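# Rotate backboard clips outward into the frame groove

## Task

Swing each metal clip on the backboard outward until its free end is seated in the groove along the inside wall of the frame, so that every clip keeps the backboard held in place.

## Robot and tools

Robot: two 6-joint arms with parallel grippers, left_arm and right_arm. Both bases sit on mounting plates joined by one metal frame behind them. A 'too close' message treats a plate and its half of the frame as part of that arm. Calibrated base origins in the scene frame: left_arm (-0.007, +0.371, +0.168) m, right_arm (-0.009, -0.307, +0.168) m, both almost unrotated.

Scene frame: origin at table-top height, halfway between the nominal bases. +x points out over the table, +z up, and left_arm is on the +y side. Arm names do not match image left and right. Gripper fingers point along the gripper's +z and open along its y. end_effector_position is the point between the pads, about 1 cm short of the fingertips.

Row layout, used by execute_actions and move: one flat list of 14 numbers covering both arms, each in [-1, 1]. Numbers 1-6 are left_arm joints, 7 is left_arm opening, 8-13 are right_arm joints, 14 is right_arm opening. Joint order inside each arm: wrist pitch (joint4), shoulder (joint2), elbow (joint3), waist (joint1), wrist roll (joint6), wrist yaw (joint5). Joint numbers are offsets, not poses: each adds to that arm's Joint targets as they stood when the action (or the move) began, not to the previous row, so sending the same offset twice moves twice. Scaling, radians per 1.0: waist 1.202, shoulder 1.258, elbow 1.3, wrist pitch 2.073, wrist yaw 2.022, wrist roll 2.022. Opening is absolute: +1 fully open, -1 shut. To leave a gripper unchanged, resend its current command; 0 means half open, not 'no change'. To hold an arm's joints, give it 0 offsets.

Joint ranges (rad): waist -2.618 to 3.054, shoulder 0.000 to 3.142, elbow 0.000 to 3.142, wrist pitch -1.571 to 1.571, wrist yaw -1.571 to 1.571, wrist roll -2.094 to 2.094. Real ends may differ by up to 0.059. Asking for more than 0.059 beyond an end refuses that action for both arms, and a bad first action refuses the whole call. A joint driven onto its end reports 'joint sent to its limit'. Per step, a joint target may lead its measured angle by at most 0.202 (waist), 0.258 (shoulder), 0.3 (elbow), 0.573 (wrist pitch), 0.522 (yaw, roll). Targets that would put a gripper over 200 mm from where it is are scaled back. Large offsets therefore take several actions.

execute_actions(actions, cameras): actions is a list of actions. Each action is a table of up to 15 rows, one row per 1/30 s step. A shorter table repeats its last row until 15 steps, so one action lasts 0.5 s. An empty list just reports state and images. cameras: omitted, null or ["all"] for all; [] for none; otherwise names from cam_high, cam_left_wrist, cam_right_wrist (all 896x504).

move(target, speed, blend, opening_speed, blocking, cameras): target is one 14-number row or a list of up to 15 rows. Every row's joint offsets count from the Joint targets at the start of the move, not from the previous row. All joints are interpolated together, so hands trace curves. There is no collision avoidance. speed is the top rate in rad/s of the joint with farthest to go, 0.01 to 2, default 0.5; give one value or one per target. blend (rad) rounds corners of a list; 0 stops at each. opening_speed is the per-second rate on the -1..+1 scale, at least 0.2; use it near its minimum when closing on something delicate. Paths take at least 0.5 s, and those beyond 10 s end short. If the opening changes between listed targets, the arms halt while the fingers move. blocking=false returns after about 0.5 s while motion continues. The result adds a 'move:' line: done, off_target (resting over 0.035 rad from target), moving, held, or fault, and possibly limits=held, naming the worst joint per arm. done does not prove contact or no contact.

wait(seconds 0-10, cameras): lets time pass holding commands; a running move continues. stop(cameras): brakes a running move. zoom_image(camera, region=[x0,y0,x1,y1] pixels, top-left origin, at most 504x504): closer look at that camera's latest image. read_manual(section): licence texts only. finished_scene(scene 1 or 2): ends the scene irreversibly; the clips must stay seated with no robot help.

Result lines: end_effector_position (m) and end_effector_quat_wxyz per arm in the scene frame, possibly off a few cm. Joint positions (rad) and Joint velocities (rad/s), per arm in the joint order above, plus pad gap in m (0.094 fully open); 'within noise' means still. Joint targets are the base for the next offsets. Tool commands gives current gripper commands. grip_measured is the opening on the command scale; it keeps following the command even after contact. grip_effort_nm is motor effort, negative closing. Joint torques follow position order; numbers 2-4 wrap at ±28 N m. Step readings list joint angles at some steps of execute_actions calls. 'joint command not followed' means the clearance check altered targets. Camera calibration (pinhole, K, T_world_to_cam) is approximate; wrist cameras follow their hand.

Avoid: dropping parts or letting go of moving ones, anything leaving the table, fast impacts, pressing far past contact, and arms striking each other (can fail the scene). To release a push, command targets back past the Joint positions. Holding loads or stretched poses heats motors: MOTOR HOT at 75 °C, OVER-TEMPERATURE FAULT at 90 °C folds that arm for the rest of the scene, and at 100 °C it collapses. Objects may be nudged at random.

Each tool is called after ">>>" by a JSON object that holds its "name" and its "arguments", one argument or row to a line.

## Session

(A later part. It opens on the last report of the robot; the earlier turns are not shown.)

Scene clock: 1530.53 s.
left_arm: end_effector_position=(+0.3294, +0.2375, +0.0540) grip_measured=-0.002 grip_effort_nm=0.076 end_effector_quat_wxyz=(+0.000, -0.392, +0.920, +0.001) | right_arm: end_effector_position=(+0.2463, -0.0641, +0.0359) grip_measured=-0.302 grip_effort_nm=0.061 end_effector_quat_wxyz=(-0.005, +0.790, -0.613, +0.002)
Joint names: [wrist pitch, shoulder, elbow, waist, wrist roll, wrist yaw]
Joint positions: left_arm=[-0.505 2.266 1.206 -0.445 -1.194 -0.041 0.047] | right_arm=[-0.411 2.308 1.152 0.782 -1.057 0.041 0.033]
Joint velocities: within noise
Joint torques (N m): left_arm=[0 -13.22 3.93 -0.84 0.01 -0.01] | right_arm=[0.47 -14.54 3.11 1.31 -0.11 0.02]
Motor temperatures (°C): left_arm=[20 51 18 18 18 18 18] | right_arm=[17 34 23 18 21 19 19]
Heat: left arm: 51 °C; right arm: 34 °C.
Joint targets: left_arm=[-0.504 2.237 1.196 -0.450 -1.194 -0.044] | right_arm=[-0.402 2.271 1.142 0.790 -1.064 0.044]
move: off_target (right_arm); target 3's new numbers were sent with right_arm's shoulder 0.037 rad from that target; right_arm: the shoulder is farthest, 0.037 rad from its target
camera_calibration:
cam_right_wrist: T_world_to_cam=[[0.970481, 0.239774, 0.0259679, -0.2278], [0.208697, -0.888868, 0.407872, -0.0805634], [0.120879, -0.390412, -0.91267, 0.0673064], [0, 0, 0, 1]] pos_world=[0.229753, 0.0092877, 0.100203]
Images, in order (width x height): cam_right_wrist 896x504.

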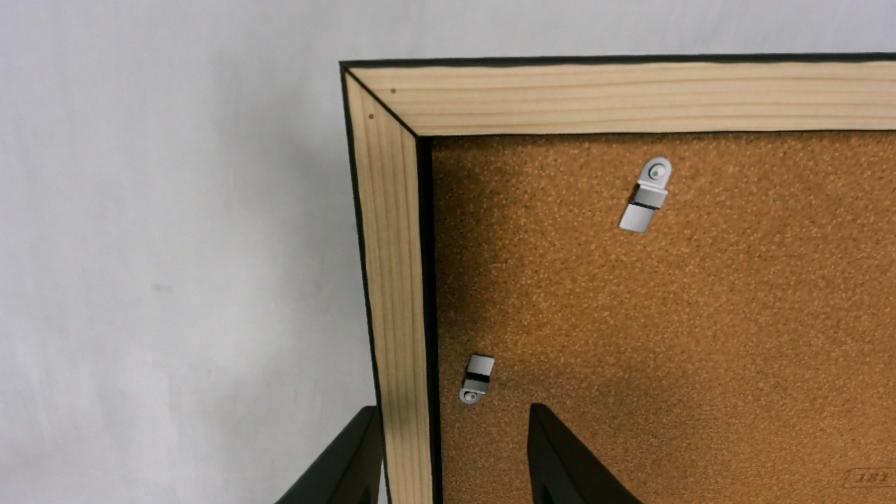

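>>> {"name": "move", "arguments": {
  "target": [
    [0,0,0,0,0,0,0.0,0,0,-0.0085,0.0067,0,0,-0.3],
    [0,0,0,0,0,0,0.0,0.0198,0.0723,-0.0085,0.0067,0,0,-0.3]
  ],
  "speed": 0.15,
  "cameras": ["cam_right_wrist"]
}}

Scene clock: 1553.13 s.
left_arm: end_effector_position=(+0.3294, +0.2375, +0.0540) grip_measured=-0.002 grip_effort_nm=0.071 end_effector_quat_wxyz=(+0.000, -0.392, +0.920, +0.001) | right_arm: end_effector_position=(+0.2393, -0.0658, +0.0207) grip_measured=-0.302 grip_effort_nm=0.061 end_effector_quat_wxyz=(+0.002, +0.793, -0.609, +0.001)
Joint names: [wrist pitch, shoulder, elbow, waist, wrist roll, wrist yaw]
Joint positions: left_arm=[-0.505 2.266 1.206 -0.445 -1.194 -0.041 0.047] | right_arm=[-0.372 2.349 1.14 0.79 -1.058 0.042 0.033]
Joint velocities: within noise
Joint torques (N m): left_arm=[0.02 -13.27 3.89 -0.9 0.02 -0.01] | right_arm=[0.48 -9.81 2.99 1.25 -0.09 0.01]
Motor temperatures (°C): left_arm=[20 51 18 18 18 18 18] | right_arm=[17 36 23 18 21 19 18]
Heat: left arm: 51 °C; right arm: 36 °C.
Joint targets: left_arm=[-0.504 2.237 1.196 -0.450 -1.194 -0.044] | right_arm=[-0.361 2.362 1.131 0.798 -1.065 0.044]
move: done
camera_calibration:
cam_right_wrist: T_world_to_cam=[[0.968205, 0.249731, 0.0145931, -0.21883], [0.221442, -0.882746, 0.414395, -0.0772052], [0.116369, -0.397988, -0.90998, 0.0541], [0, 0, 0, 1]] pos_world=[0.222674, 0.0080272, 0.0844168]
Images, in order (width x height): cam_right_wrist 896x504.

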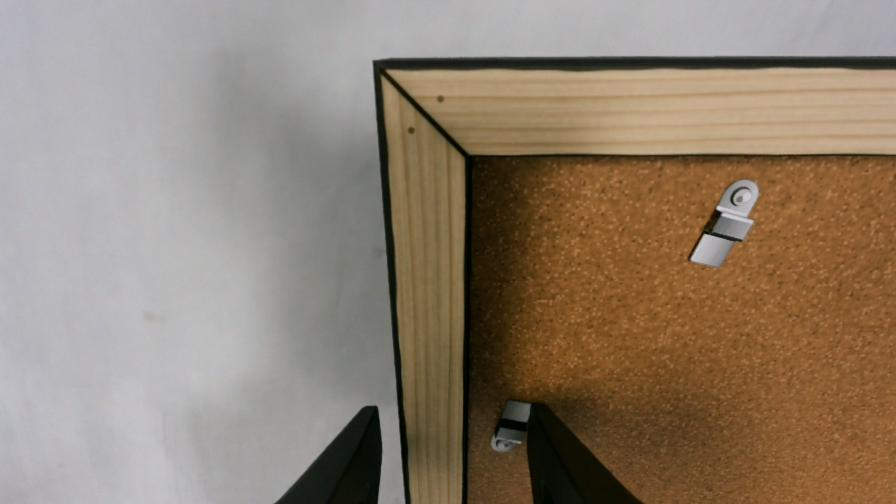

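>>> {"name": "execute_actions", "arguments": {
  "actions": [],
  "cameras": ["cam_right_wrist"]
}}

Scene clock: 1588.20 s.
left_arm: end_effector_position=(+0.3294, +0.2375, +0.0540) grip_measured=-0.002 grip_effort_nm=0.076 end_effector_quat_wxyz=(+0.000, -0.392, +0.920, +0.001) | right_arm: end_effector_position=(+0.2393, -0.0658, +0.0207) grip_measured=-0.302 grip_effort_nm=0.061 end_effector_quat_wxyz=(+0.002, +0.793, -0.609, +0.001)
Joint names: [wrist pitch, shoulder, elbow, waist, wrist roll, wrist yaw]
Joint positions: left_arm=[-0.505 2.266 1.206 -0.445 -1.194 -0.041 0.047] | right_arm=[-0.372 2.349 1.14 0.79 -1.058 0.042 0.033]
Joint velocities: within noise
Joint torques (N m): left_arm=[0.01 -13.3 3.89 -0.81 0.01 0.01] | right_arm=[0.5 -9.81 2.95 1.25 -0.11 0]
Motor temperatures (°C): left_arm=[20 51 18 18 18 18 18] | right_arm=[17 36 23 18 21 19 18]
Heat: left arm: 51 °C; right arm: 36 °C.
Joint targets: left_arm=[-0.504 2.237 1.196 -0.450 -1.194 -0.044] | right_arm=[-0.361 2.362 1.131 0.798 -1.065 0.044]
Tool commands: left_gripper/opening=+0.0 right_gripper/opening=-0.3
camera_calibration:
cam_right_wrist: T_world_to_cam=[[0.968205, 0.249731, 0.0145931, -0.21883], [0.221442, -0.882746, 0.414395, -0.0772052], [0.116369, -0.397988, -0.90998, 0.0541], [0, 0, 0, 1]] pos_world=[0.222674, 0.0080272, 0.0844168]
Images, in order (width x height): cam_right_wrist 896x504.

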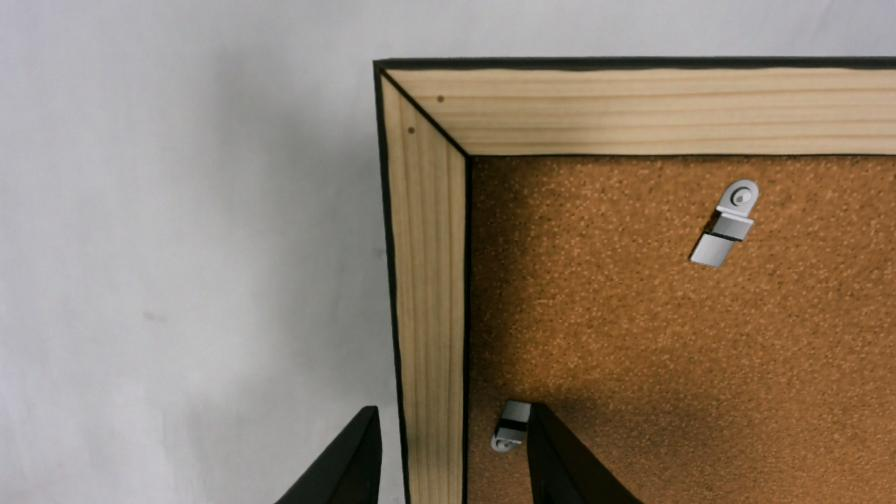

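>>> {"name": "move", "arguments": {
  "target": [
    [0,0,0,0,0,0,0,0,0,0,0,0,0,-0.45]
  ],
  "opening_speed": 0.2,
  "cameras": ["cam_right_wrist"]
}}

>>> {"name": "move", "arguments": {
  "target": [
    [0,0,0,0,0,0,0,0,0,0,0,0,0,-0.55]
  ],
  "opening_speed": 0.2,
  "cameras": ["cam_right_wrist"]
}}

Scene clock: 1592.60 s.
left_arm: end_effector_position=(+0.3294, +0.2375, +0.0540) grip_measured=-0.002 grip_effort_nm=0.071 end_effector_quat_wxyz=(+0.000, -0.392, +0.920, +0.001) | right_arm: end_effector_position=(+0.2412, -0.0646, +0.0207) grip_measured=-0.448 grip_effort_nm=-0.159 end_effector_quat_wxyz=(-0.003, +0.793, -0.609, +0.003)
Joint names: [wrist pitch, shoulder, elbow, waist, wrist roll, wrist yaw]
Joint positions: left_arm=[-0.505 2.266 1.206 -0.445 -1.194 -0.041 0.047] | right_arm=[-0.363 2.349 1.14 0.79 -1.058 0.044 0.026]
Joint velocities: within noise
Joint torques (N m): left_arm=[0.03 -13.22 3.96 -0.92 0.04 -0.01] | right_arm=[0.39 -9.87 2.97 1.26 -0.1 -0.02]
Motor temperatures (°C): left_arm=[20 51 18 18 18 18 17] | right_arm=[17 36 23 18 21 19 18]
Heat: left arm: 51 °C; right arm: 36 °C.
Joint targets: left_arm=[-0.504 2.237 1.196 -0.450 -1.194 -0.044] | right_arm=[-0.361 2.362 1.131 0.798 -1.064 0.044]
move: done
camera_calibration:
cam_right_wrist: T_world_to_cam=[[0.968137, 0.249312, 0.0235236, -0.221153], [0.217769, -0.884565, 0.412457, -0.075773], [0.123639, -0.394193, -0.910673, 0.0528593], [0, 0, 0, 1]] pos_world=[0.224072, 0.00894676, 0.084593]
Images, in order (width x height): cam_right_wrist 896x504.

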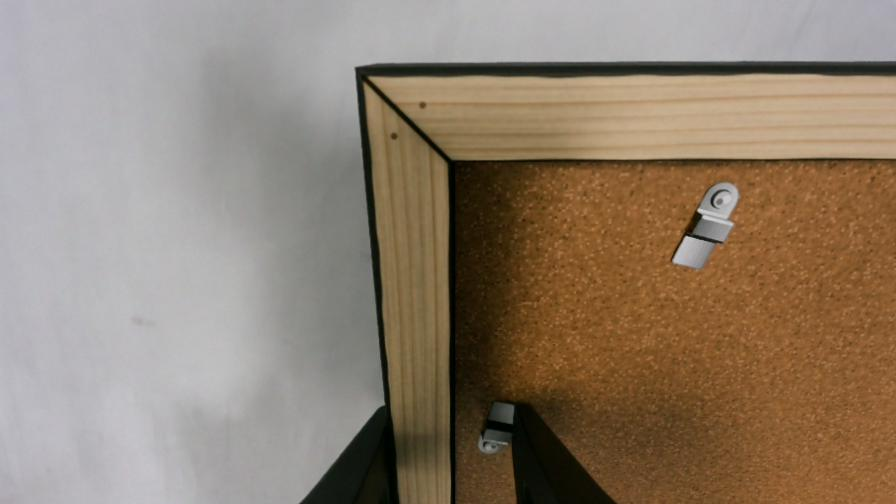

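Scene clock: 1593.30 s.
left_arm: end_effector_position=(+0.3294, +0.2375, +0.0540) grip_measured=-0.002 grip_effort_nm=0.071 end_effector_quat_wxyz=(+0.000, -0.392, +0.920, +0.001) | right_arm: end_effector_position=(+0.2402, -0.0650, +0.0207) grip_measured=-0.547 grip_effort_nm=-0.217 end_effector_quat_wxyz=(+0.000, +0.794, -0.608, +0.003)
Joint names: [wrist pitch, shoulder, elbow, waist, wrist roll, wrist yaw]
Joint positions: left_arm=[-0.505 2.266 1.206 -0.445 -1.194 -0.041 0.047] | right_arm=[-0.367 2.349 1.14 0.791 -1.059 0.044 0.021]
Joint velocities: within noise
Joint torques (N m): left_arm=[0.01 -13.16 3.95 -0.85 0.04 -0.01] | right_arm=[0.45 -9.8 2.92 1.1 -0.09 -0.02]
Motor temperatures (°C): left_arm=[20 51 18 18 18 18 17] | right_arm=[17 36 23 18 21 19 18]
Heat: left arm: 51 °C; right arm: 36 °C.
Joint targets: left_arm=[-0.504 2.237 1.196 -0.450 -1.194 -0.044] | right_arm=[-0.361 2.362 1.131 0.798 -1.064 0.044]
move: done
camera_calibration:
cam_right_wrist: T_world_to_cam=[[0.967587, 0.25175, 0.0199277, -0.219694], [0.221161, -0.882823, 0.414381, -0.0766866], [0.121913, -0.396543, -0.909885, 0.0530688], [0, 0, 0, 1]] pos_world=[0.223063, 0.0086512, 0.084442]
Images, in order (width x height): cam_right_wrist 896x504.

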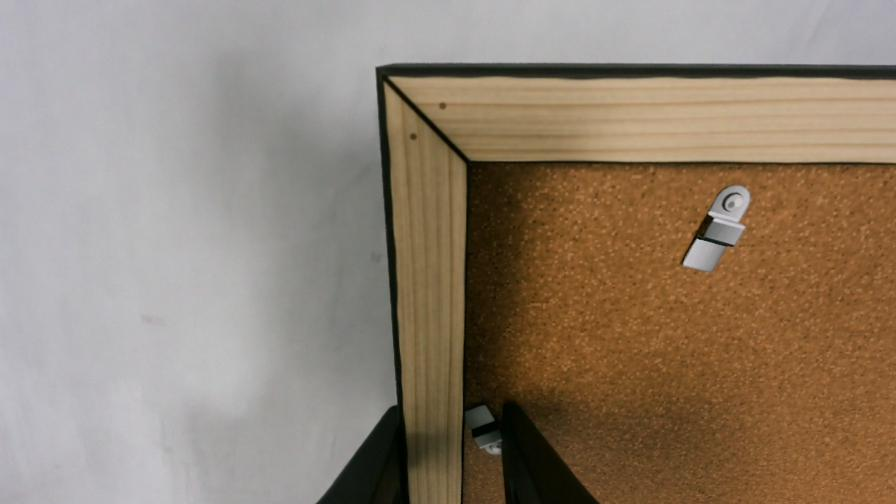

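>>> {"name": "move", "arguments": {
  "target": [
    [0,0,0,0,0,0,0,0,0,0,0,0,0,-0.61]
  ],
  "opening_speed": 0.2,
  "cameras": ["cam_right_wrist"]
}}

>>> {"name": "move", "arguments": {
  "target": [
    [0,0,0,0,0,0,0,0,0,0,0,0,0,-0.635]
  ],
  "opening_speed": 0.2,
  "cameras": ["cam_right_wrist"]
}}

Scene clock: 1596.43 s.
left_arm: end_effector_position=(+0.3294, +0.2375, +0.0540) grip_measured=-0.002 grip_effort_nm=0.071 end_effector_quat_wxyz=(+0.000, -0.392, +0.920, +0.001) | right_arm: end_effector_position=(+0.2401, -0.0652, +0.0207) grip_measured=-0.605 grip_effort_nm=-0.281 end_effector_quat_wxyz=(+0.000, +0.794, -0.608, +0.003)
Joint names: [wrist pitch, shoulder, elbow, waist, wrist roll, wrist yaw]
Joint positions: left_arm=[-0.505 2.266 1.206 -0.445 -1.194 -0.041 0.047] | right_arm=[-0.368 2.349 1.14 0.791 -1.059 0.044 0.019]
Joint velocities: within noise
Joint torques (N m): left_arm=[0.01 -13.18 3.96 -0.8 0.03 0.01] | right_arm=[0.45 -9.81 2.93 1.11 -0.1 -0.01]
Motor temperatures (°C): left_arm=[20 51 18 18 18 18 17] | right_arm=[17 36 23 18 21 19 18]
Heat: left arm: 51 °C; right arm: 36 °C.
Joint targets: left_arm=[-0.504 2.237 1.196 -0.450 -1.194 -0.044] | right_arm=[-0.361 2.362 1.131 0.798 -1.064 0.044]
move: done
camera_calibration:
cam_right_wrist: T_world_to_cam=[[0.96759, 0.251789, 0.0192663, -0.219514], [0.221413, -0.882595, 0.414731, -0.0768266], [0.121429, -0.397024, -0.90974, 0.0531144], [0, 0, 0, 1]] pos_world=[0.22296, 0.00855206, 0.0844119]
Images, in order (width x height): cam_right_wrist 896x504.

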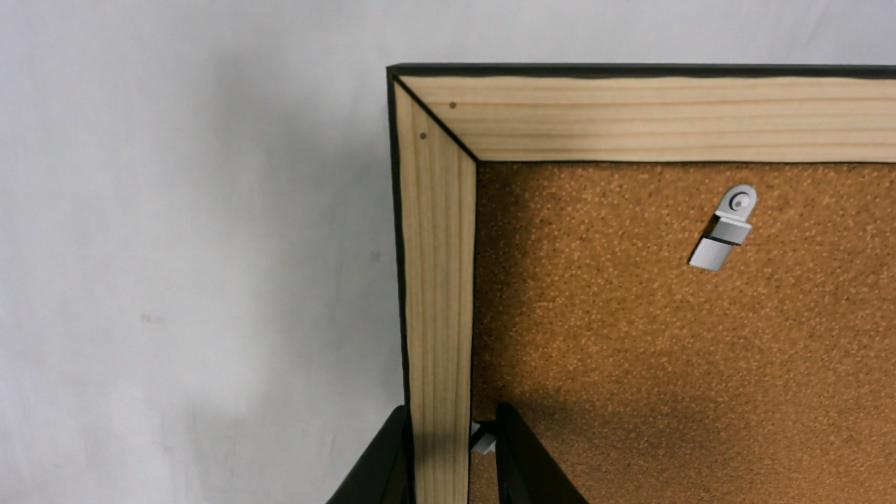

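Scene clock: 1596.93 s.
left_arm: end_effector_position=(+0.3294, +0.2375, +0.0540) grip_measured=-0.002 grip_effort_nm=0.076 end_effector_quat_wxyz=(+0.000, -0.392, +0.920, +0.001) | right_arm: end_effector_position=(+0.2400, -0.0652, +0.0207) grip_measured=-0.630 grip_effort_nm=-0.330 end_effector_quat_wxyz=(+0.000, +0.794, -0.608, +0.003)
Joint names: [wrist pitch, shoulder, elbow, waist, wrist roll, wrist yaw]
Joint positions: left_arm=[-0.505 2.266 1.206 -0.445 -1.194 -0.041 0.047] | right_arm=[-0.368 2.349 1.14 0.791 -1.059 0.044 0.017]
Joint velocities: within noise
Joint torques (N m): left_arm=[-0.02 -13.34 3.96 -0.95 0.03 -0.03] | right_arm=[0.44 -9.84 2.97 1.14 -0.09 -0.03]
Motor temperatures (°C): left_arm=[20 51 18 18 18 18 17] | right_arm=[17 36 23 18 21 19 18]
Heat: left arm: 51 °C; right arm: 36 °C.
Joint targets: left_arm=[-0.504 2.237 1.196 -0.450 -1.194 -0.044] | right_arm=[-0.361 2.362 1.131 0.798 -1.064 0.044]
move: done
camera_calibration:
cam_right_wrist: T_world_to_cam=[[0.967592, 0.251809, 0.0189356, -0.219424], [0.22154, -0.882481, 0.414906, -0.0768966], [0.121187, -0.397265, -0.909667, 0.0531371], [0, 0, 0, 1]] pos_world=[0.222909, 0.00850249, 0.0843969]
Images, in order (width x height): cam_right_wrist 896x504.

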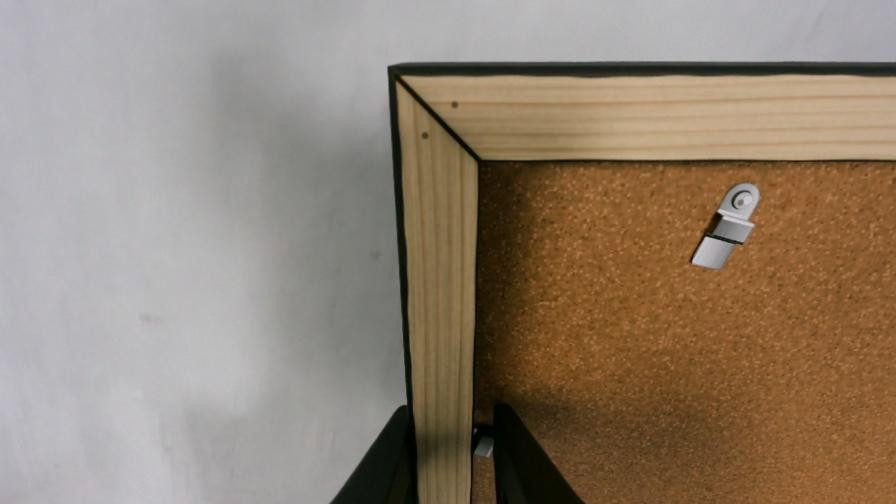

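>>> {"name": "move", "arguments": {
  "target": [
    [0,0,0,0,0,0,0,0,0,0,0,0,0,-0.648]
  ],
  "opening_speed": 0.2,
  "cameras": ["cam_right_wrist"]
}}

>>> {"name": "zoom_image", "arguments": {
  "camera": "cam_right_wrist",
  "region": [380, 360, 600, 504]
}}

Scene clock: 1600.47 s.
left_arm: end_effector_position=(+0.3294, +0.2375, +0.0540) grip_measured=-0.002 grip_effort_nm=0.071 end_effector_quat_wxyz=(+0.000, -0.392, +0.920, +0.001) | right_arm: end_effector_position=(+0.2399, -0.0653, +0.0207) grip_measured=-0.642 grip_effort_nm=-0.374 end_effector_quat_wxyz=(+0.000, +0.794, -0.608, +0.002)
Joint names: [wrist pitch, shoulder, elbow, waist, wrist roll, wrist yaw]
Joint positions: left_arm=[-0.505 2.266 1.206 -0.445 -1.194 -0.041 0.047] | right_arm=[-0.369 2.349 1.14 0.791 -1.059 0.044 0.017]
Joint velocities: within noise
Joint torques (N m): left_arm=[-0.02 -13.24 3.93 -0.81 0.03 0.02] | right_arm=[0.45 -9.81 2.92 1.11 -0.1 -0.02]
Motor temperatures (°C): left_arm=[20 51 18 18 18 18 17] | right_arm=[17 36 23 18 21 19 18]
Heat: left arm: 51 °C; right arm: 36 °C.
Joint targets: left_arm=[-0.504 2.237 1.196 -0.450 -1.194 -0.044] | right_arm=[-0.361 2.362 1.131 0.798 -1.064 0.044]
move: done
camera_calibration:
cam_right_wrist: T_world_to_cam=[[0.967593, 0.251828, 0.0186049, -0.219334], [0.221666, -0.882367, 0.415081, -0.0769666], [0.120946, -0.397506, -0.909594, 0.0531598], [0, 0, 0, 1]] pos_world=[0.222857, 0.00845291, 0.0843819]
Images, in order (width x height): cam_right_wrist 896x504.

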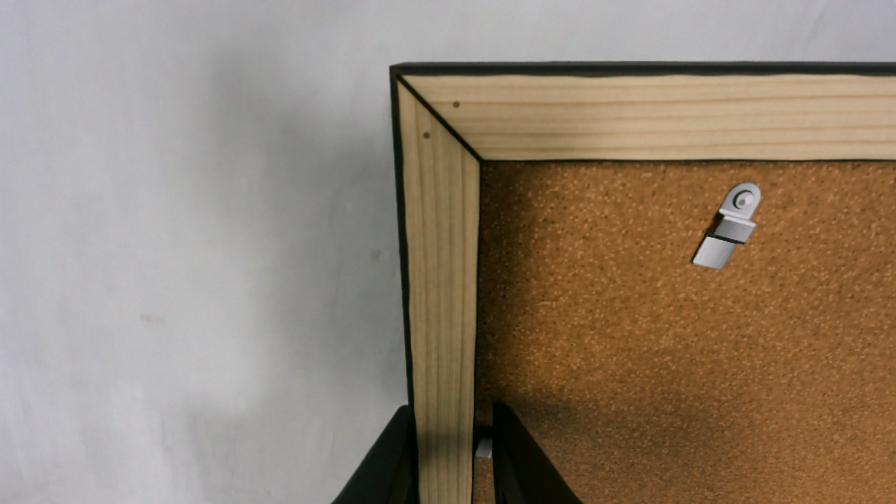

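Scaled by 2.291.

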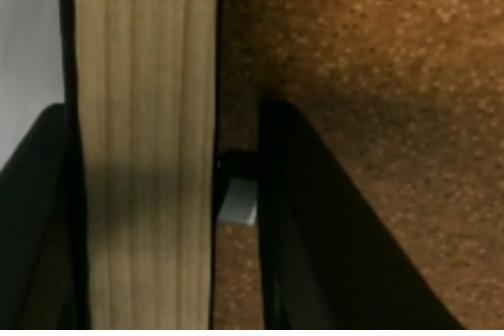

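>>> {"name": "move", "arguments": {
  "target": [
    [0,0,0,0,0,0,0,0,0,0,0,0,0,-0.45]
  ],
  "opening_speed": 0.3,
  "cameras": ["cam_right_wrist"]
}}

>>> {"name": "zoom_image", "arguments": {
  "camera": "cam_right_wrist",
  "region": [380, 360, 600, 504]
}}

Scene clock: 1603.80 s.
left_arm: end_effector_position=(+0.3294, +0.2375, +0.0540) grip_measured=-0.002 grip_effort_nm=0.071 end_effector_quat_wxyz=(+0.000, -0.392, +0.920, +0.001) | right_arm: end_effector_position=(+0.2372, -0.0666, +0.0208) grip_measured=-0.452 grip_effort_nm=0.076 end_effector_quat_wxyz=(+0.006, +0.795, -0.607, +0.002)
Joint names: [wrist pitch, shoulder, elbow, waist, wrist roll, wrist yaw]
Joint positions: left_arm=[-0.505 2.266 1.206 -0.445 -1.194 -0.041 0.047] | right_arm=[-0.38 2.349 1.14 0.795 -1.059 0.045 0.026]
Joint velocities: within noise
Joint torques (N m): left_arm=[0.01 -13.15 3.85 -0.9 0.07 0] | right_arm=[0.55 -9.8 2.95 0.88 -0.09 -0.02]
Motor temperatures (°C): left_arm=[20 51 18 18 18 18 17] | right_arm=[17 36 23 18 21 19 18]
Heat: left arm: 51 °C; right arm: 36 °C.
Joint targets: left_arm=[-0.504 2.237 1.196 -0.450 -1.194 -0.044] | right_arm=[-0.361 2.362 1.131 0.798 -1.064 0.044]
move: done
camera_calibration:
cam_right_wrist: T_world_to_cam=[[0.966813, 0.255329, 0.00898537, -0.215781], [0.228004, -0.878147, 0.420561, -0.0788545], [0.115272, -0.404554, -0.90722, 0.0538613], [0, 0, 0, 1]] pos_world=[0.22039, 0.00763889, 0.083966]
Images, in order (width x height): cam_right_wrist 896x504.

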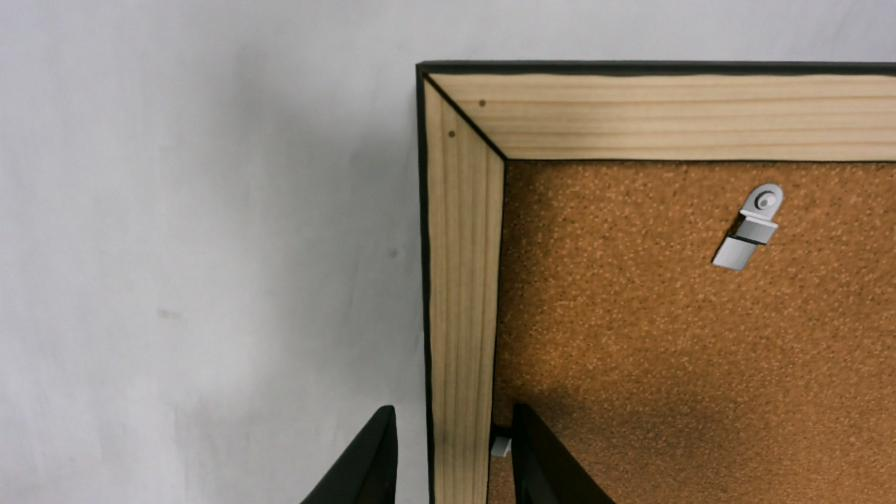

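Scaled by 2.291.

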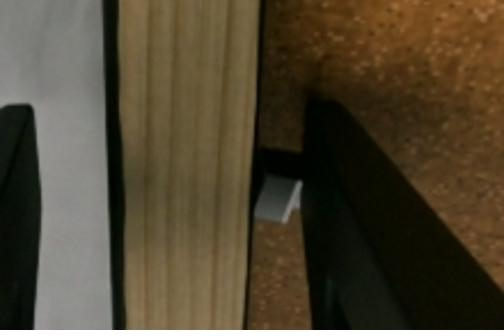

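>>> {"name": "move", "arguments": {
  "target": [
    [0,0,0,0,0,0,0,0,0,0,0,0,0,-0.3],
    [0,0,0,0,0,0,0,-0.0555,-0.155,-0.009,0,0,0,-0.3]
  ],
  "speed": 0.3,
  "opening_speed": 0.3,
  "cameras": ["cam_right_wrist"]
}}

>>> {"name": "zoom_image", "arguments": {
  "camera": "cam_right_wrist",
  "region": [380, 300, 600, 504]
}}

Scene clock: 1610.87 s.
left_arm: end_effector_position=(+0.3294, +0.2375, +0.0540) grip_measured=-0.002 grip_effort_nm=0.076 end_effector_quat_wxyz=(+0.000, -0.392, +0.920, +0.001) | right_arm: end_effector_position=(+0.2476, -0.0590, +0.0705) grip_measured=-0.302 grip_effort_nm=0.066 end_effector_quat_wxyz=(-0.025, +0.793, -0.608, +0.005)
Joint names: [wrist pitch, shoulder, elbow, waist, wrist roll, wrist yaw]
Joint positions: left_arm=[-0.505 2.266 1.206 -0.445 -1.194 -0.041 0.047] | right_arm=[-0.465 2.194 1.132 0.794 -1.059 0.043 0.033]
Joint velocities: within noise
Joint torques (N m): left_arm=[0.01 -13.16 3.92 -0.94 0.01 0.01] | right_arm=[0.35 -13.18 3.3 0.88 -0.09 -0.01]
Motor temperatures (°C): left_arm=[20 51 18 18 18 18 17] | right_arm=[17 36 23 18 21 19 18]
Heat: left arm: 51 °C; right arm: 36 °C.
Joint targets: left_arm=[-0.504 2.237 1.196 -0.450 -1.194 -0.044] | right_arm=[-0.476 2.167 1.119 0.798 -1.064 0.044]
move: done
camera_calibration:
cam_right_wrist: T_world_to_cam=[[0.966107, 0.250702, 0.0615207, -0.231958], [0.207907, -0.896945, 0.390211, -0.0894914], [0.153007, -0.364195, -0.918668, 0.0946575], [0, 0, 0, 1]] pos_world=[0.228219, 0.0123573, 0.13615]
Images, in order (width x height): cam_right_wrist 896x504.

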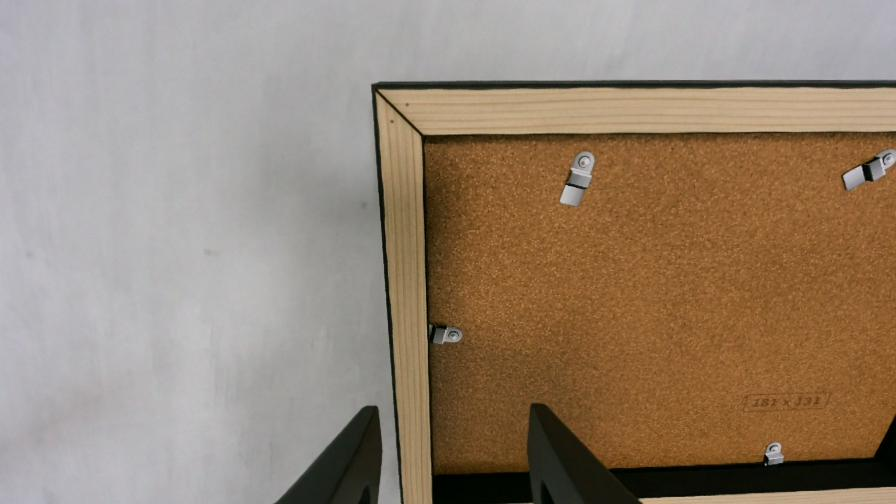

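Scaled by 2.291.

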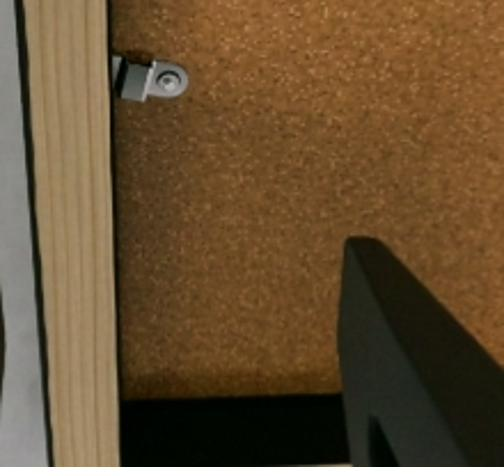

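>>> {"name": "move", "arguments": {
  "target": [0,0,0,0,0,0,0,-0.042,0.1137,0.136,-0.1747,-0.0935,0,-0.3],
  "cameras": ["cam_right_wrist"]
}}

>>> {"name": "zoom_image", "arguments": {
  "camera": "cam_right_wrist",
  "region": [320, 260, 660, 504]
}}

Scene clock: 1626.97 s.
left_arm: end_effector_position=(+0.3294, +0.2375, +0.0540) grip_measured=-0.002 grip_effort_nm=0.071 end_effector_quat_wxyz=(+0.000, -0.392, +0.920, +0.001) | right_arm: end_effector_position=(+0.3072, -0.1105, +0.0570) grip_measured=-0.302 grip_effort_nm=0.061 end_effector_quat_wxyz=(+0.004, +0.787, -0.617, +0.002)
Joint names: [wrist pitch, shoulder, elbow, waist, wrist roll, wrist yaw]
Joint positions: left_arm=[-0.505 2.266 1.206 -0.445 -1.194 -0.041 0.047] | right_arm=[-0.551 2.297 1.273 0.582 -1.245 0.047 0.033]
Joint velocities: within noise
Joint torques (N m): left_arm=[0 -13.15 3.92 -0.87 -0.02 -0.04] | right_arm=[0.25 -10.28 5.9 1.14 -0.08 -0.05]
Motor temperatures (°C): left_arm=[20 51 18 18 18 18 17] | right_arm=[17 35 23 18 21 19 18]
Heat: left arm: 51 °C; right arm: 35 °C.
Joint targets: left_arm=[-0.504 2.237 1.196 -0.450 -1.194 -0.044] | right_arm=[-0.563 2.310 1.296 0.588 -1.253 0.044]
move: done
camera_calibration:
cam_right_wrist: T_world_to_cam=[[0.973248, 0.229389, 0.0129703, -0.277596], [0.203043, -0.885144, 0.418682, -0.141631], [0.107522, -0.404848, -0.90804, 0.0632745], [0, 0, 0, 1]] pos_world=[0.292124, -0.0360698, 0.120355]
Images, in order (width x height): cam_right_wrist 896x504.

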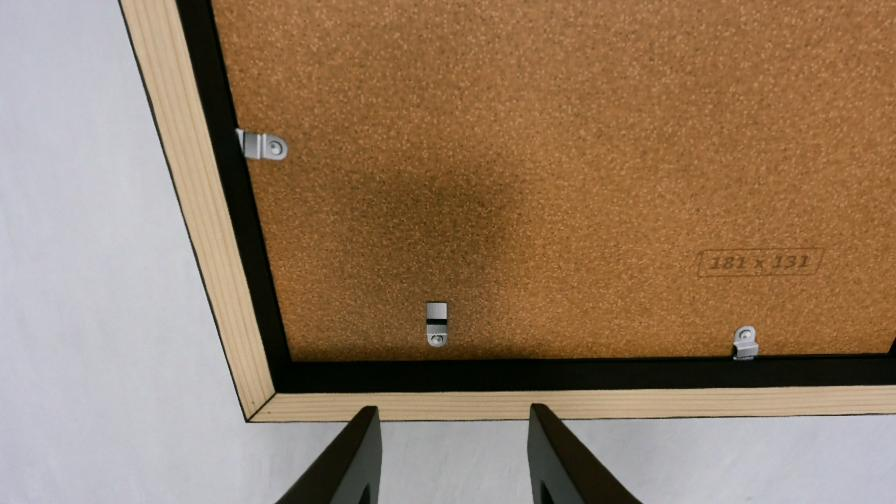

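Scaled by 1.482.

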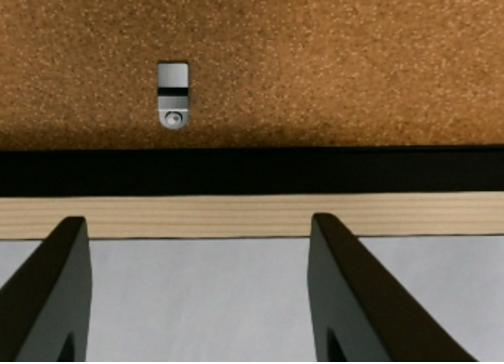

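>>> {"name": "move", "arguments": {
  "target": [0,0,0,0,0,0,0,0.0458,0.0445,-0.0362,0.0063,-0.001,0,-0.3],
  "speed": 0.3,
  "cameras": ["cam_right_wrist"]
}}

Scene clock: 1642.57 s.
left_arm: end_effector_position=(+0.3294, +0.2375, +0.0540) grip_measured=-0.002 grip_effort_nm=0.076 end_effector_quat_wxyz=(+0.000, -0.392, +0.920, +0.001) | right_arm: end_effector_position=(+0.3040, -0.1092, +0.0341) grip_measured=-0.302 grip_effort_nm=0.061 end_effector_quat_wxyz=(+0.003, +0.789, -0.614, +0.003)
Joint names: [wrist pitch, shoulder, elbow, waist, wrist roll, wrist yaw]
Joint positions: left_arm=[-0.505 2.266 1.206 -0.445 -1.194 -0.041 0.047] | right_arm=[-0.476 2.354 1.258 0.587 -1.248 0.047 0.033]
Joint velocities: within noise
Joint torques (N m): left_arm=[0.01 -13.23 3.92 -0.9 0.01 -0.02] | right_arm=[0.44 -10.56 3.38 1.37 -0.1 -0.05]
Motor temperatures (°C): left_arm=[20 51 18 18 18 18 17] | right_arm=[17 34 23 18 21 19 18]
Heat: left arm: 51 °C; right arm: 34 °C.
Joint targets: left_arm=[-0.504 2.237 1.196 -0.450 -1.194 -0.044] | right_arm=[-0.468 2.366 1.249 0.596 -1.255 0.044]
move: done
camera_calibration:
cam_right_wrist: T_world_to_cam=[[0.971375, 0.237102, 0.0145895, -0.273124], [0.209469, -0.883899, 0.418146, -0.131983], [0.112039, -0.403121, -0.908263, 0.0422548], [0, 0, 0, 1]] pos_world=[0.288218, -0.0348678, 0.0975514]
Images, in order (width x height): cam_right_wrist 896x504.

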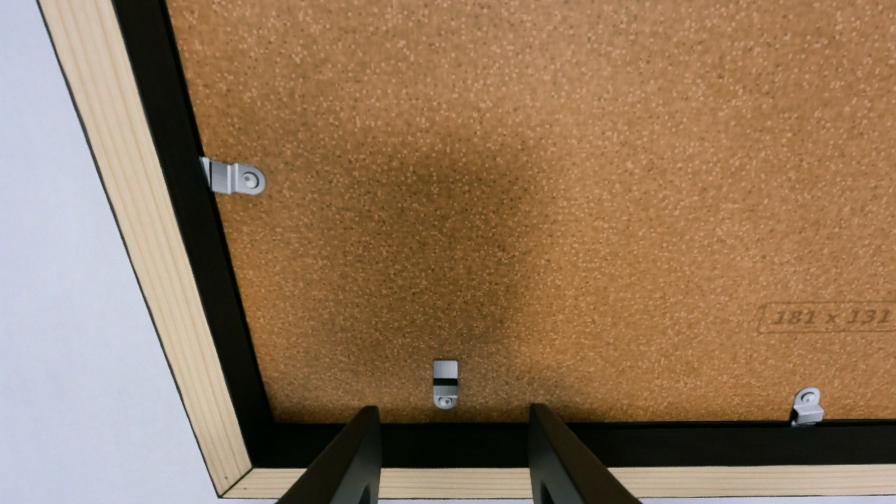

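>>> {"name": "move", "arguments": {
  "target": [0,0,0,0,0,0,0,0.0198,0.031,0,0.0125,0,0,-0.3],
  "speed": 0.2,
  "cameras": ["cam_right_wrist"]
}}

Scene clock: 1657.90 s.
left_arm: end_effector_position=(+0.3294, +0.2375, +0.0540) grip_measured=-0.002 grip_effort_nm=0.071 end_effector_quat_wxyz=(+0.000, -0.392, +0.920, +0.001) | right_arm: end_effector_position=(+0.3011, -0.1035, +0.0212) grip_measured=-0.302 grip_effort_nm=0.066 end_effector_quat_wxyz=(+0.001, +0.794, -0.608, +0.003)
Joint names: [wrist pitch, shoulder, elbow, waist, wrist roll, wrist yaw]
Joint positions: left_arm=[-0.505 2.266 1.206 -0.445 -1.194 -0.041 0.047] | right_arm=[-0.435 2.392 1.258 0.603 -1.249 0.047 0.033]
Joint velocities: within noise
Joint torques (N m): left_arm=[0.02 -13.26 3.99 -0.81 0 -0.04] | right_arm=[0.43 -10.44 3.26 1.32 -0.11 -0.05]
Motor temperatures (°C): left_arm=[20 51 18 18 18 18 17] | right_arm=[17 35 23 18 21 19 18]
Heat: left arm: 51 °C; right arm: 35 °C.
Joint targets: left_arm=[-0.504 2.237 1.196 -0.450 -1.194 -0.044] | right_arm=[-0.427 2.405 1.249 0.611 -1.255 0.044]
move: done
camera_calibration:
cam_right_wrist: T_world_to_cam=[[0.967432, 0.252433, 0.0187771, -0.268783], [0.22192, -0.881495, 0.416794, -0.124451], [0.121765, -0.399053, -0.908807, 0.0306523], [0, 0, 0, 1]] pos_world=[0.283915, -0.0296213, 0.0847744]
Images, in order (width x height): cam_right_wrist 896x504.

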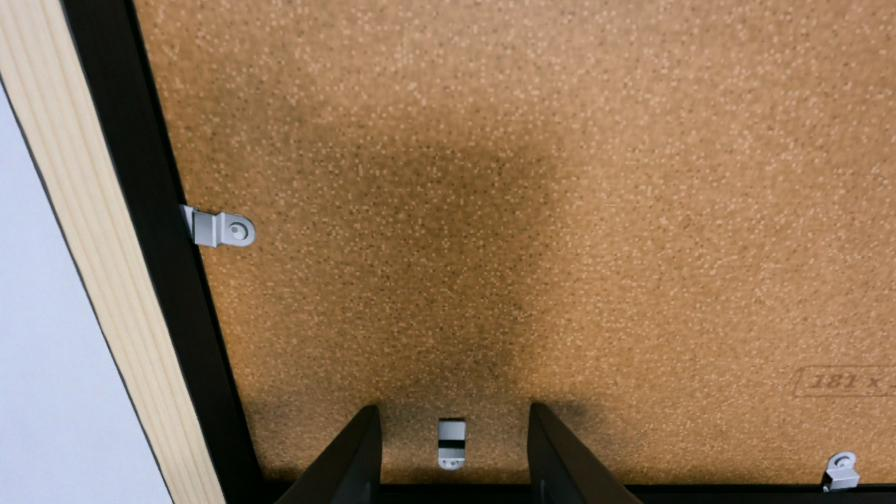

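>>> {"name": "move", "arguments": {
  "target": [0,0,0,0,0,0,0,0,0.003,0,0,0,0,-0.8],
  "opening_speed": 0.3,
  "cameras": ["cam_right_wrist"]
}}

>>> {"name": "move", "arguments": {
  "target": [0,0,0,0,0,0,0,0,0,0,0,0,0,-0.97],
  "opening_speed": 0.2,
  "cameras": ["cam_right_wrist"]
}}

Scene clock: 1664.10 s.
left_arm: end_effector_position=(+0.3294, +0.2375, +0.0540) grip_measured=-0.002 grip_effort_nm=0.071 end_effector_quat_wxyz=(+0.000, -0.392, +0.920, +0.001) | right_arm: end_effector_position=(+0.3012, -0.1034, +0.0212) grip_measured=-0.798 grip_effort_nm=-0.154 end_effector_quat_wxyz=(+0.000, +0.794, -0.608, +0.003)
Joint names: [wrist pitch, shoulder, elbow, waist, wrist roll, wrist yaw]
Joint positions: left_arm=[-0.505 2.266 1.206 -0.445 -1.194 -0.041 0.047] | right_arm=[-0.435 2.392 1.258 0.603 -1.249 0.047 0.009]
Joint velocities: within noise
Joint torques (N m): left_arm=[0.01 -13.23 3.88 -0.83 0.02 -0.03] | right_arm=[0.45 -10.09 3.22 1.29 -0.1 -0.04]
Motor temperatures (°C): left_arm=[20 51 18 18 18 18 17] | right_arm=[17 34 23 18 21 19 18]
Heat: left arm: 51 °C; right arm: 34 °C.
Joint targets: left_arm=[-0.504 2.237 1.196 -0.450 -1.194 -0.044] | right_arm=[-0.427 2.409 1.249 0.611 -1.256 0.044]
move: done
camera_calibration:
cam_right_wrist: T_world_to_cam=[[0.967331, 0.252765, 0.0194958, -0.268913], [0.221966, -0.881592, 0.416565, -0.124412], [0.12248, -0.398629, -0.908897, 0.0305051], [0, 0, 0, 1]] pos_world=[0.284007, -0.0295492, 0.0847946]
Images, in order (width x height): cam_right_wrist 896x504.

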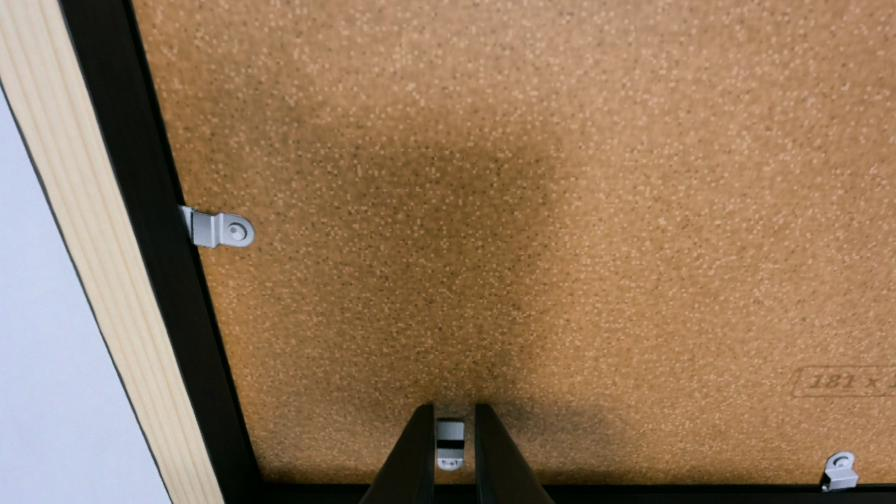

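Scene clock: 1665.27 s.
left_arm: end_effector_position=(+0.3294, +0.2375, +0.0540) grip_measured=-0.002 grip_effort_nm=0.076 end_effector_quat_wxyz=(+0.000, -0.392, +0.920, +0.001) | right_arm: end_effector_position=(+0.3012, -0.1034, +0.0212) grip_measured=-0.965 grip_effort_nm=-1.023 end_effector_quat_wxyz=(+0.000, +0.794, -0.608, +0.003)
Joint names: [wrist pitch, shoulder, elbow, waist, wrist roll, wrist yaw]
Joint positions: left_arm=[-0.505 2.266 1.206 -0.445 -1.194 -0.041 0.047] | right_arm=[-0.435 2.392 1.258 0.603 -1.249 0.047 0.002]
Joint velocities: within noise
Joint torques (N m): left_arm=[0.01 -13.19 3.79 -0.87 0.01 -0.03] | right_arm=[0.46 -10.13 3.26 1.29 -0.11 -0.05]
Motor temperatures (°C): left_arm=[20 51 18 18 18 18 17] | right_arm=[17 34 23 18 21 19 18]
Heat: left arm: 51 °C; right arm: 34 °C.
Joint targets: left_arm=[-0.504 2.237 1.196 -0.450 -1.194 -0.044] | right_arm=[-0.427 2.409 1.249 0.611 -1.255 0.044]
move: done
camera_calibration:
cam_right_wrist: T_world_to_cam=[[0.967331, 0.252765, 0.0194958, -0.268913], [0.221966, -0.881592, 0.416565, -0.124412], [0.12248, -0.398629, -0.908897, 0.0305051], [0, 0, 0, 1]] pos_world=[0.284007, -0.0295492, 0.0847946]
Images, in order (width x height): cam_right_wrist 896x504.

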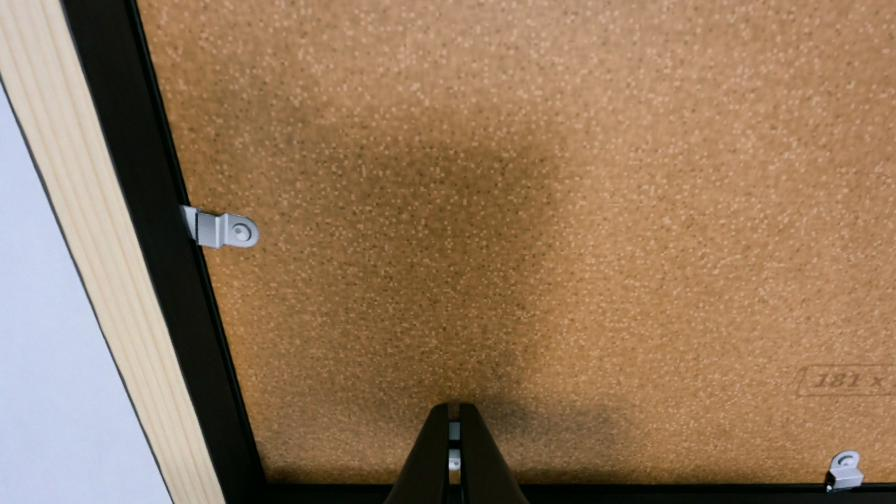

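>>> {"name": "move", "arguments": {
  "target": [
    [0,0,0,0,0,0,0,0.0057,0,0,-0.012,0.178,0,-0.97],
    [0,0,0,0,0,0,0,0.0097,0,0,-0.0206,0.348,0,-0.97]
  ],
  "speed": 0.3,
  "blend": 0.05,
  "cameras": ["cam_right_wrist"]
}}

Scene clock: 1690.13 s.
left_arm: end_effector_position=(+0.3294, +0.2375, +0.0540) grip_measured=-0.002 grip_effort_nm=0.076 end_effector_quat_wxyz=(+0.000, -0.392, +0.920, +0.001) | right_arm: end_effector_position=(+0.3075, -0.1037, +0.0212) grip_measured=-0.970 grip_effort_nm=-1.077 end_effector_quat_wxyz=(+0.011, -0.539, +0.843, -0.004)
Joint names: [wrist pitch, shoulder, elbow, waist, wrist roll, wrist yaw]
Joint positions: left_arm=[-0.505 2.266 1.206 -0.445 -1.194 -0.041 0.047] | right_arm=[-0.414 2.392 1.258 0.594 -0.561 0.049 0.001]
Joint velocities: within noise
Joint torques (N m): left_arm=[-0.01 -13.24 3.89 -0.81 0.01 -0.03] | right_arm=[0.48 -10.17 3.28 -0.18 0.05 -0.07]
Motor temperatures (°C): left_arm=[20 51 18 18 18 18 17] | right_arm=[17 33 23 18 21 19 19]
Heat: left arm: 51 °C; right arm: 33 °C.
Joint targets: left_arm=[-0.504 2.237 1.196 -0.450 -1.194 -0.044] | right_arm=[-0.407 2.409 1.249 0.586 -0.552 0.044]
move: done
camera_calibration:
cam_right_wrist: T_world_to_cam=[[0.903357, -0.427458, 0.0350052, -0.326069], [-0.404864, -0.822976, 0.39849, 0.0731597], [-0.141529, -0.374151, -0.916504, 0.113429], [0, 0, 0, 1]] pos_world=[0.34023, -0.0367326, 0.0862185]
Images, in order (width x height): cam_right_wrist 896x504.

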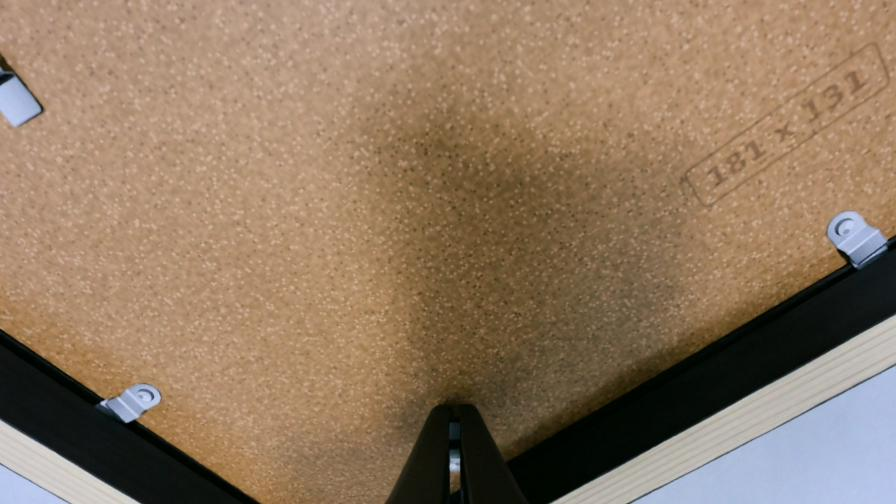

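>>> {"name": "move", "arguments": {
  "target": [0,0,0,0,0,0,0,0.0024,0,0,-0.005,0.11,0,-0.97],
  "speed": 0.3,
  "cameras": ["cam_right_wrist"]
}}

>>> {"name": "move", "arguments": {
  "target": [0,0,0,0,0,0,0,0,0,0,0,0,0,-0.72],
  "opening_speed": 0.3,
  "cameras": ["cam_right_wrist"]
}}

Scene clock: 1696.97 s.
left_arm: end_effector_position=(+0.3294, +0.2375, +0.0540) grip_measured=-0.002 grip_effort_nm=0.071 end_effector_quat_wxyz=(+0.000, -0.392, +0.920, +0.001) | right_arm: end_effector_position=(+0.3097, -0.1052, +0.0211) grip_measured=-0.970 grip_effort_nm=-1.072 end_effector_quat_wxyz=(+0.013, -0.439, +0.899, -0.003)
Joint names: [wrist pitch, shoulder, elbow, waist, wrist roll, wrist yaw]
Joint positions: left_arm=[-0.505 2.266 1.206 -0.445 -1.194 -0.041 0.047] | right_arm=[-0.409 2.392 1.258 0.587 -0.339 0.049 0.001]
Joint velocities: within noise
Joint torques (N m): left_arm=[-0.01 -13.19 3.89 -0.9 0.02 -0.05] | right_arm=[0.5 -10.17 3.29 -0.18 0.05 -0.05]
Motor temperatures (°C): left_arm=[20 51 18 18 18 18 17] | right_arm=[17 32 23 18 21 19 19]
Heat: left arm: 51 °C; right arm: 32 °C.
Joint targets: left_arm=[-0.504 2.237 1.196 -0.450 -1.194 -0.044] | right_arm=[-0.402 2.409 1.249 0.580 -0.330 0.044]
move: done
camera_calibration:
cam_right_wrist: T_world_to_cam=[[0.782632, -0.621614, 0.0329164, -0.311697], [-0.582413, -0.712561, 0.391219, 0.139646], [-0.219732, -0.325351, -0.919709, 0.142553], [0, 0, 0, 1]] pos_world=[0.3566, -0.047869, 0.0867351]
Images, in order (width x height): cam_right_wrist 896x504.

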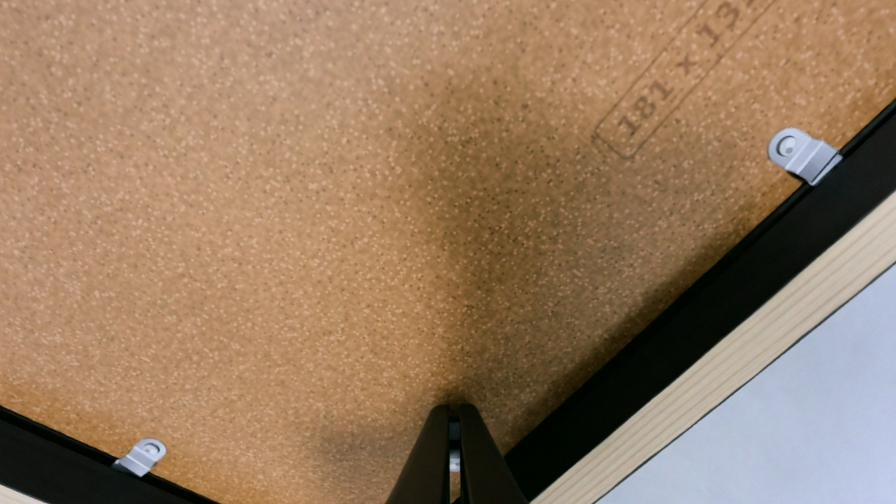

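Scene clock: 1698.00 s.
left_arm: end_effector_position=(+0.3294, +0.2375, +0.0540) grip_measured=-0.002 grip_effort_nm=0.066 end_effector_quat_wxyz=(+0.000, -0.392, +0.920, +0.001) | right_arm: end_effector_position=(+0.3096, -0.1052, +0.0207) grip_measured=-0.722 grip_effort_nm=0.061 end_effector_quat_wxyz=(+0.013, -0.438, +0.899, -0.003)
Joint names: [wrist pitch, shoulder, elbow, waist, wrist roll, wrist yaw]
Joint positions: left_arm=[-0.505 2.266 1.206 -0.445 -1.194 -0.041 0.047] | right_arm=[-0.409 2.393 1.258 0.587 -0.337 0.049 0.013]
Joint velocities: within noise
Joint torques (N m): left_arm=[0 -13.18 3.89 -0.9 0.02 -0.02] | right_arm=[0.48 -10.25 3.26 -0.17 0.04 -0.07]
Motor temperatures (°C): left_arm=[20 51 18 18 18 18 17] | right_arm=[17 33 23 18 21 19 19]
Heat: left arm: 51 °C; right arm: 33 °C.
Joint targets: left_arm=[-0.504 2.237 1.196 -0.450 -1.194 -0.044] | right_arm=[-0.402 2.409 1.249 0.580 -0.329 0.044]
move: done
camera_calibration:
cam_right_wrist: T_world_to_cam=[[0.781228, -0.623386, 0.0327445, -0.31138], [-0.5839, -0.711179, 0.391518, 0.140308], [-0.220779, -0.324984, -0.919588, 0.142503], [0, 0, 0, 1]] pos_world=[0.356646, -0.0480145, 0.0863072]
Images, in order (width x height): cam_right_wrist 896x504.

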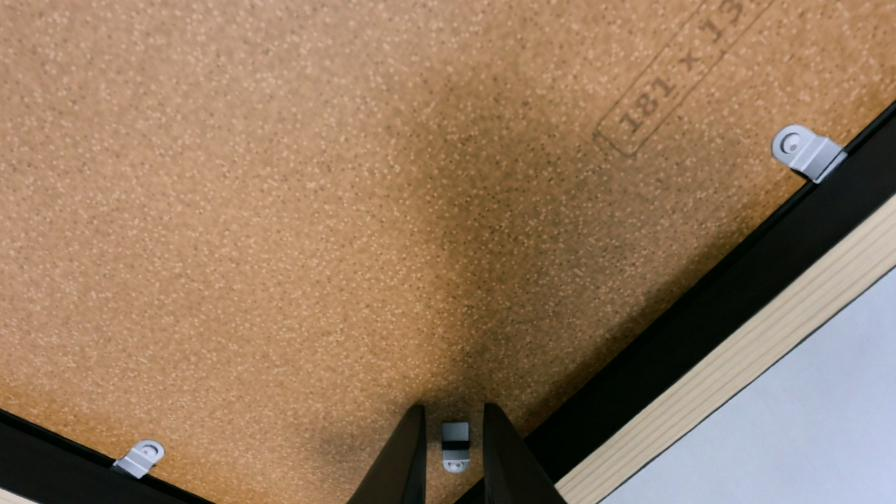

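>>> {"name": "move", "arguments": {
  "target": [
    [0,0,0,0,0,0,0,-0.0434,-0.104,0,0,0,0,-0.72],
    [0,0,0,0,0,0,0,-0.0531,-0.1025,-0.0069,-0.0266,0.3155,0,-0.3]
  ],
  "speed": 0.5,
  "cameras": ["cam_right_wrist"]
}}

Scene clock: 1713.53 s.
left_arm: end_effector_position=(+0.3294, +0.2375, +0.0540) grip_measured=-0.002 grip_effort_nm=0.076 end_effector_quat_wxyz=(+0.000, -0.392, +0.920, +0.001) | right_arm: end_effector_position=(+0.3146, -0.1181, +0.0520) grip_measured=-0.302 grip_effort_nm=0.066 end_effector_quat_wxyz=(+0.010, -0.117, +0.993, -0.001)
Joint names: [wrist pitch, shoulder, elbow, waist, wrist roll, wrist yaw]
Joint positions: left_arm=[-0.505 2.266 1.206 -0.445 -1.194 -0.041 0.047] | right_arm=[-0.504 2.3 1.253 0.555 0.301 0.049 0.033]
Joint velocities: within noise
Joint torques (N m): left_arm=[0.03 -13.05 3.89 -0.81 0.02 0.01] | right_arm=[0.32 -13.34 3.22 -0.1 0.04 -0.07]
Motor temperatures (°C): left_arm=[20 52 18 18 18 18 17] | right_arm=[17 34 23 18 21 19 18]
Heat: left arm: 52 °C; right arm: 34 °C.
Joint targets: left_arm=[-0.504 2.237 1.196 -0.450 -1.194 -0.044] | right_arm=[-0.512 2.280 1.240 0.548 0.309 0.044]
move: done
camera_calibration:
cam_right_wrist: T_world_to_cam=[[0.224822, -0.974209, 0.019299, -0.190055], [-0.897479, -0.19932, 0.39345, 0.280775], [-0.379456, -0.105777, -0.919143, 0.243963], [0, 0, 0, 1]] pos_world=[0.387291, -0.103383, 0.117434]
Images, in order (width x height): cam_right_wrist 896x504.

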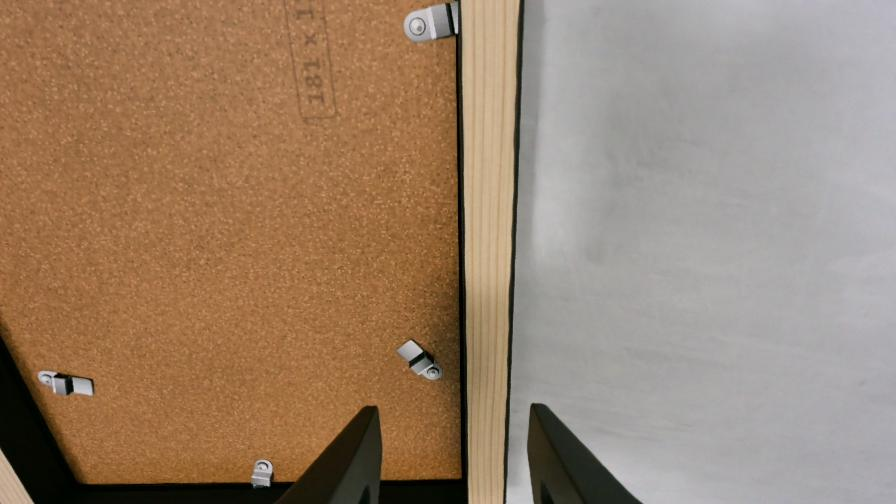

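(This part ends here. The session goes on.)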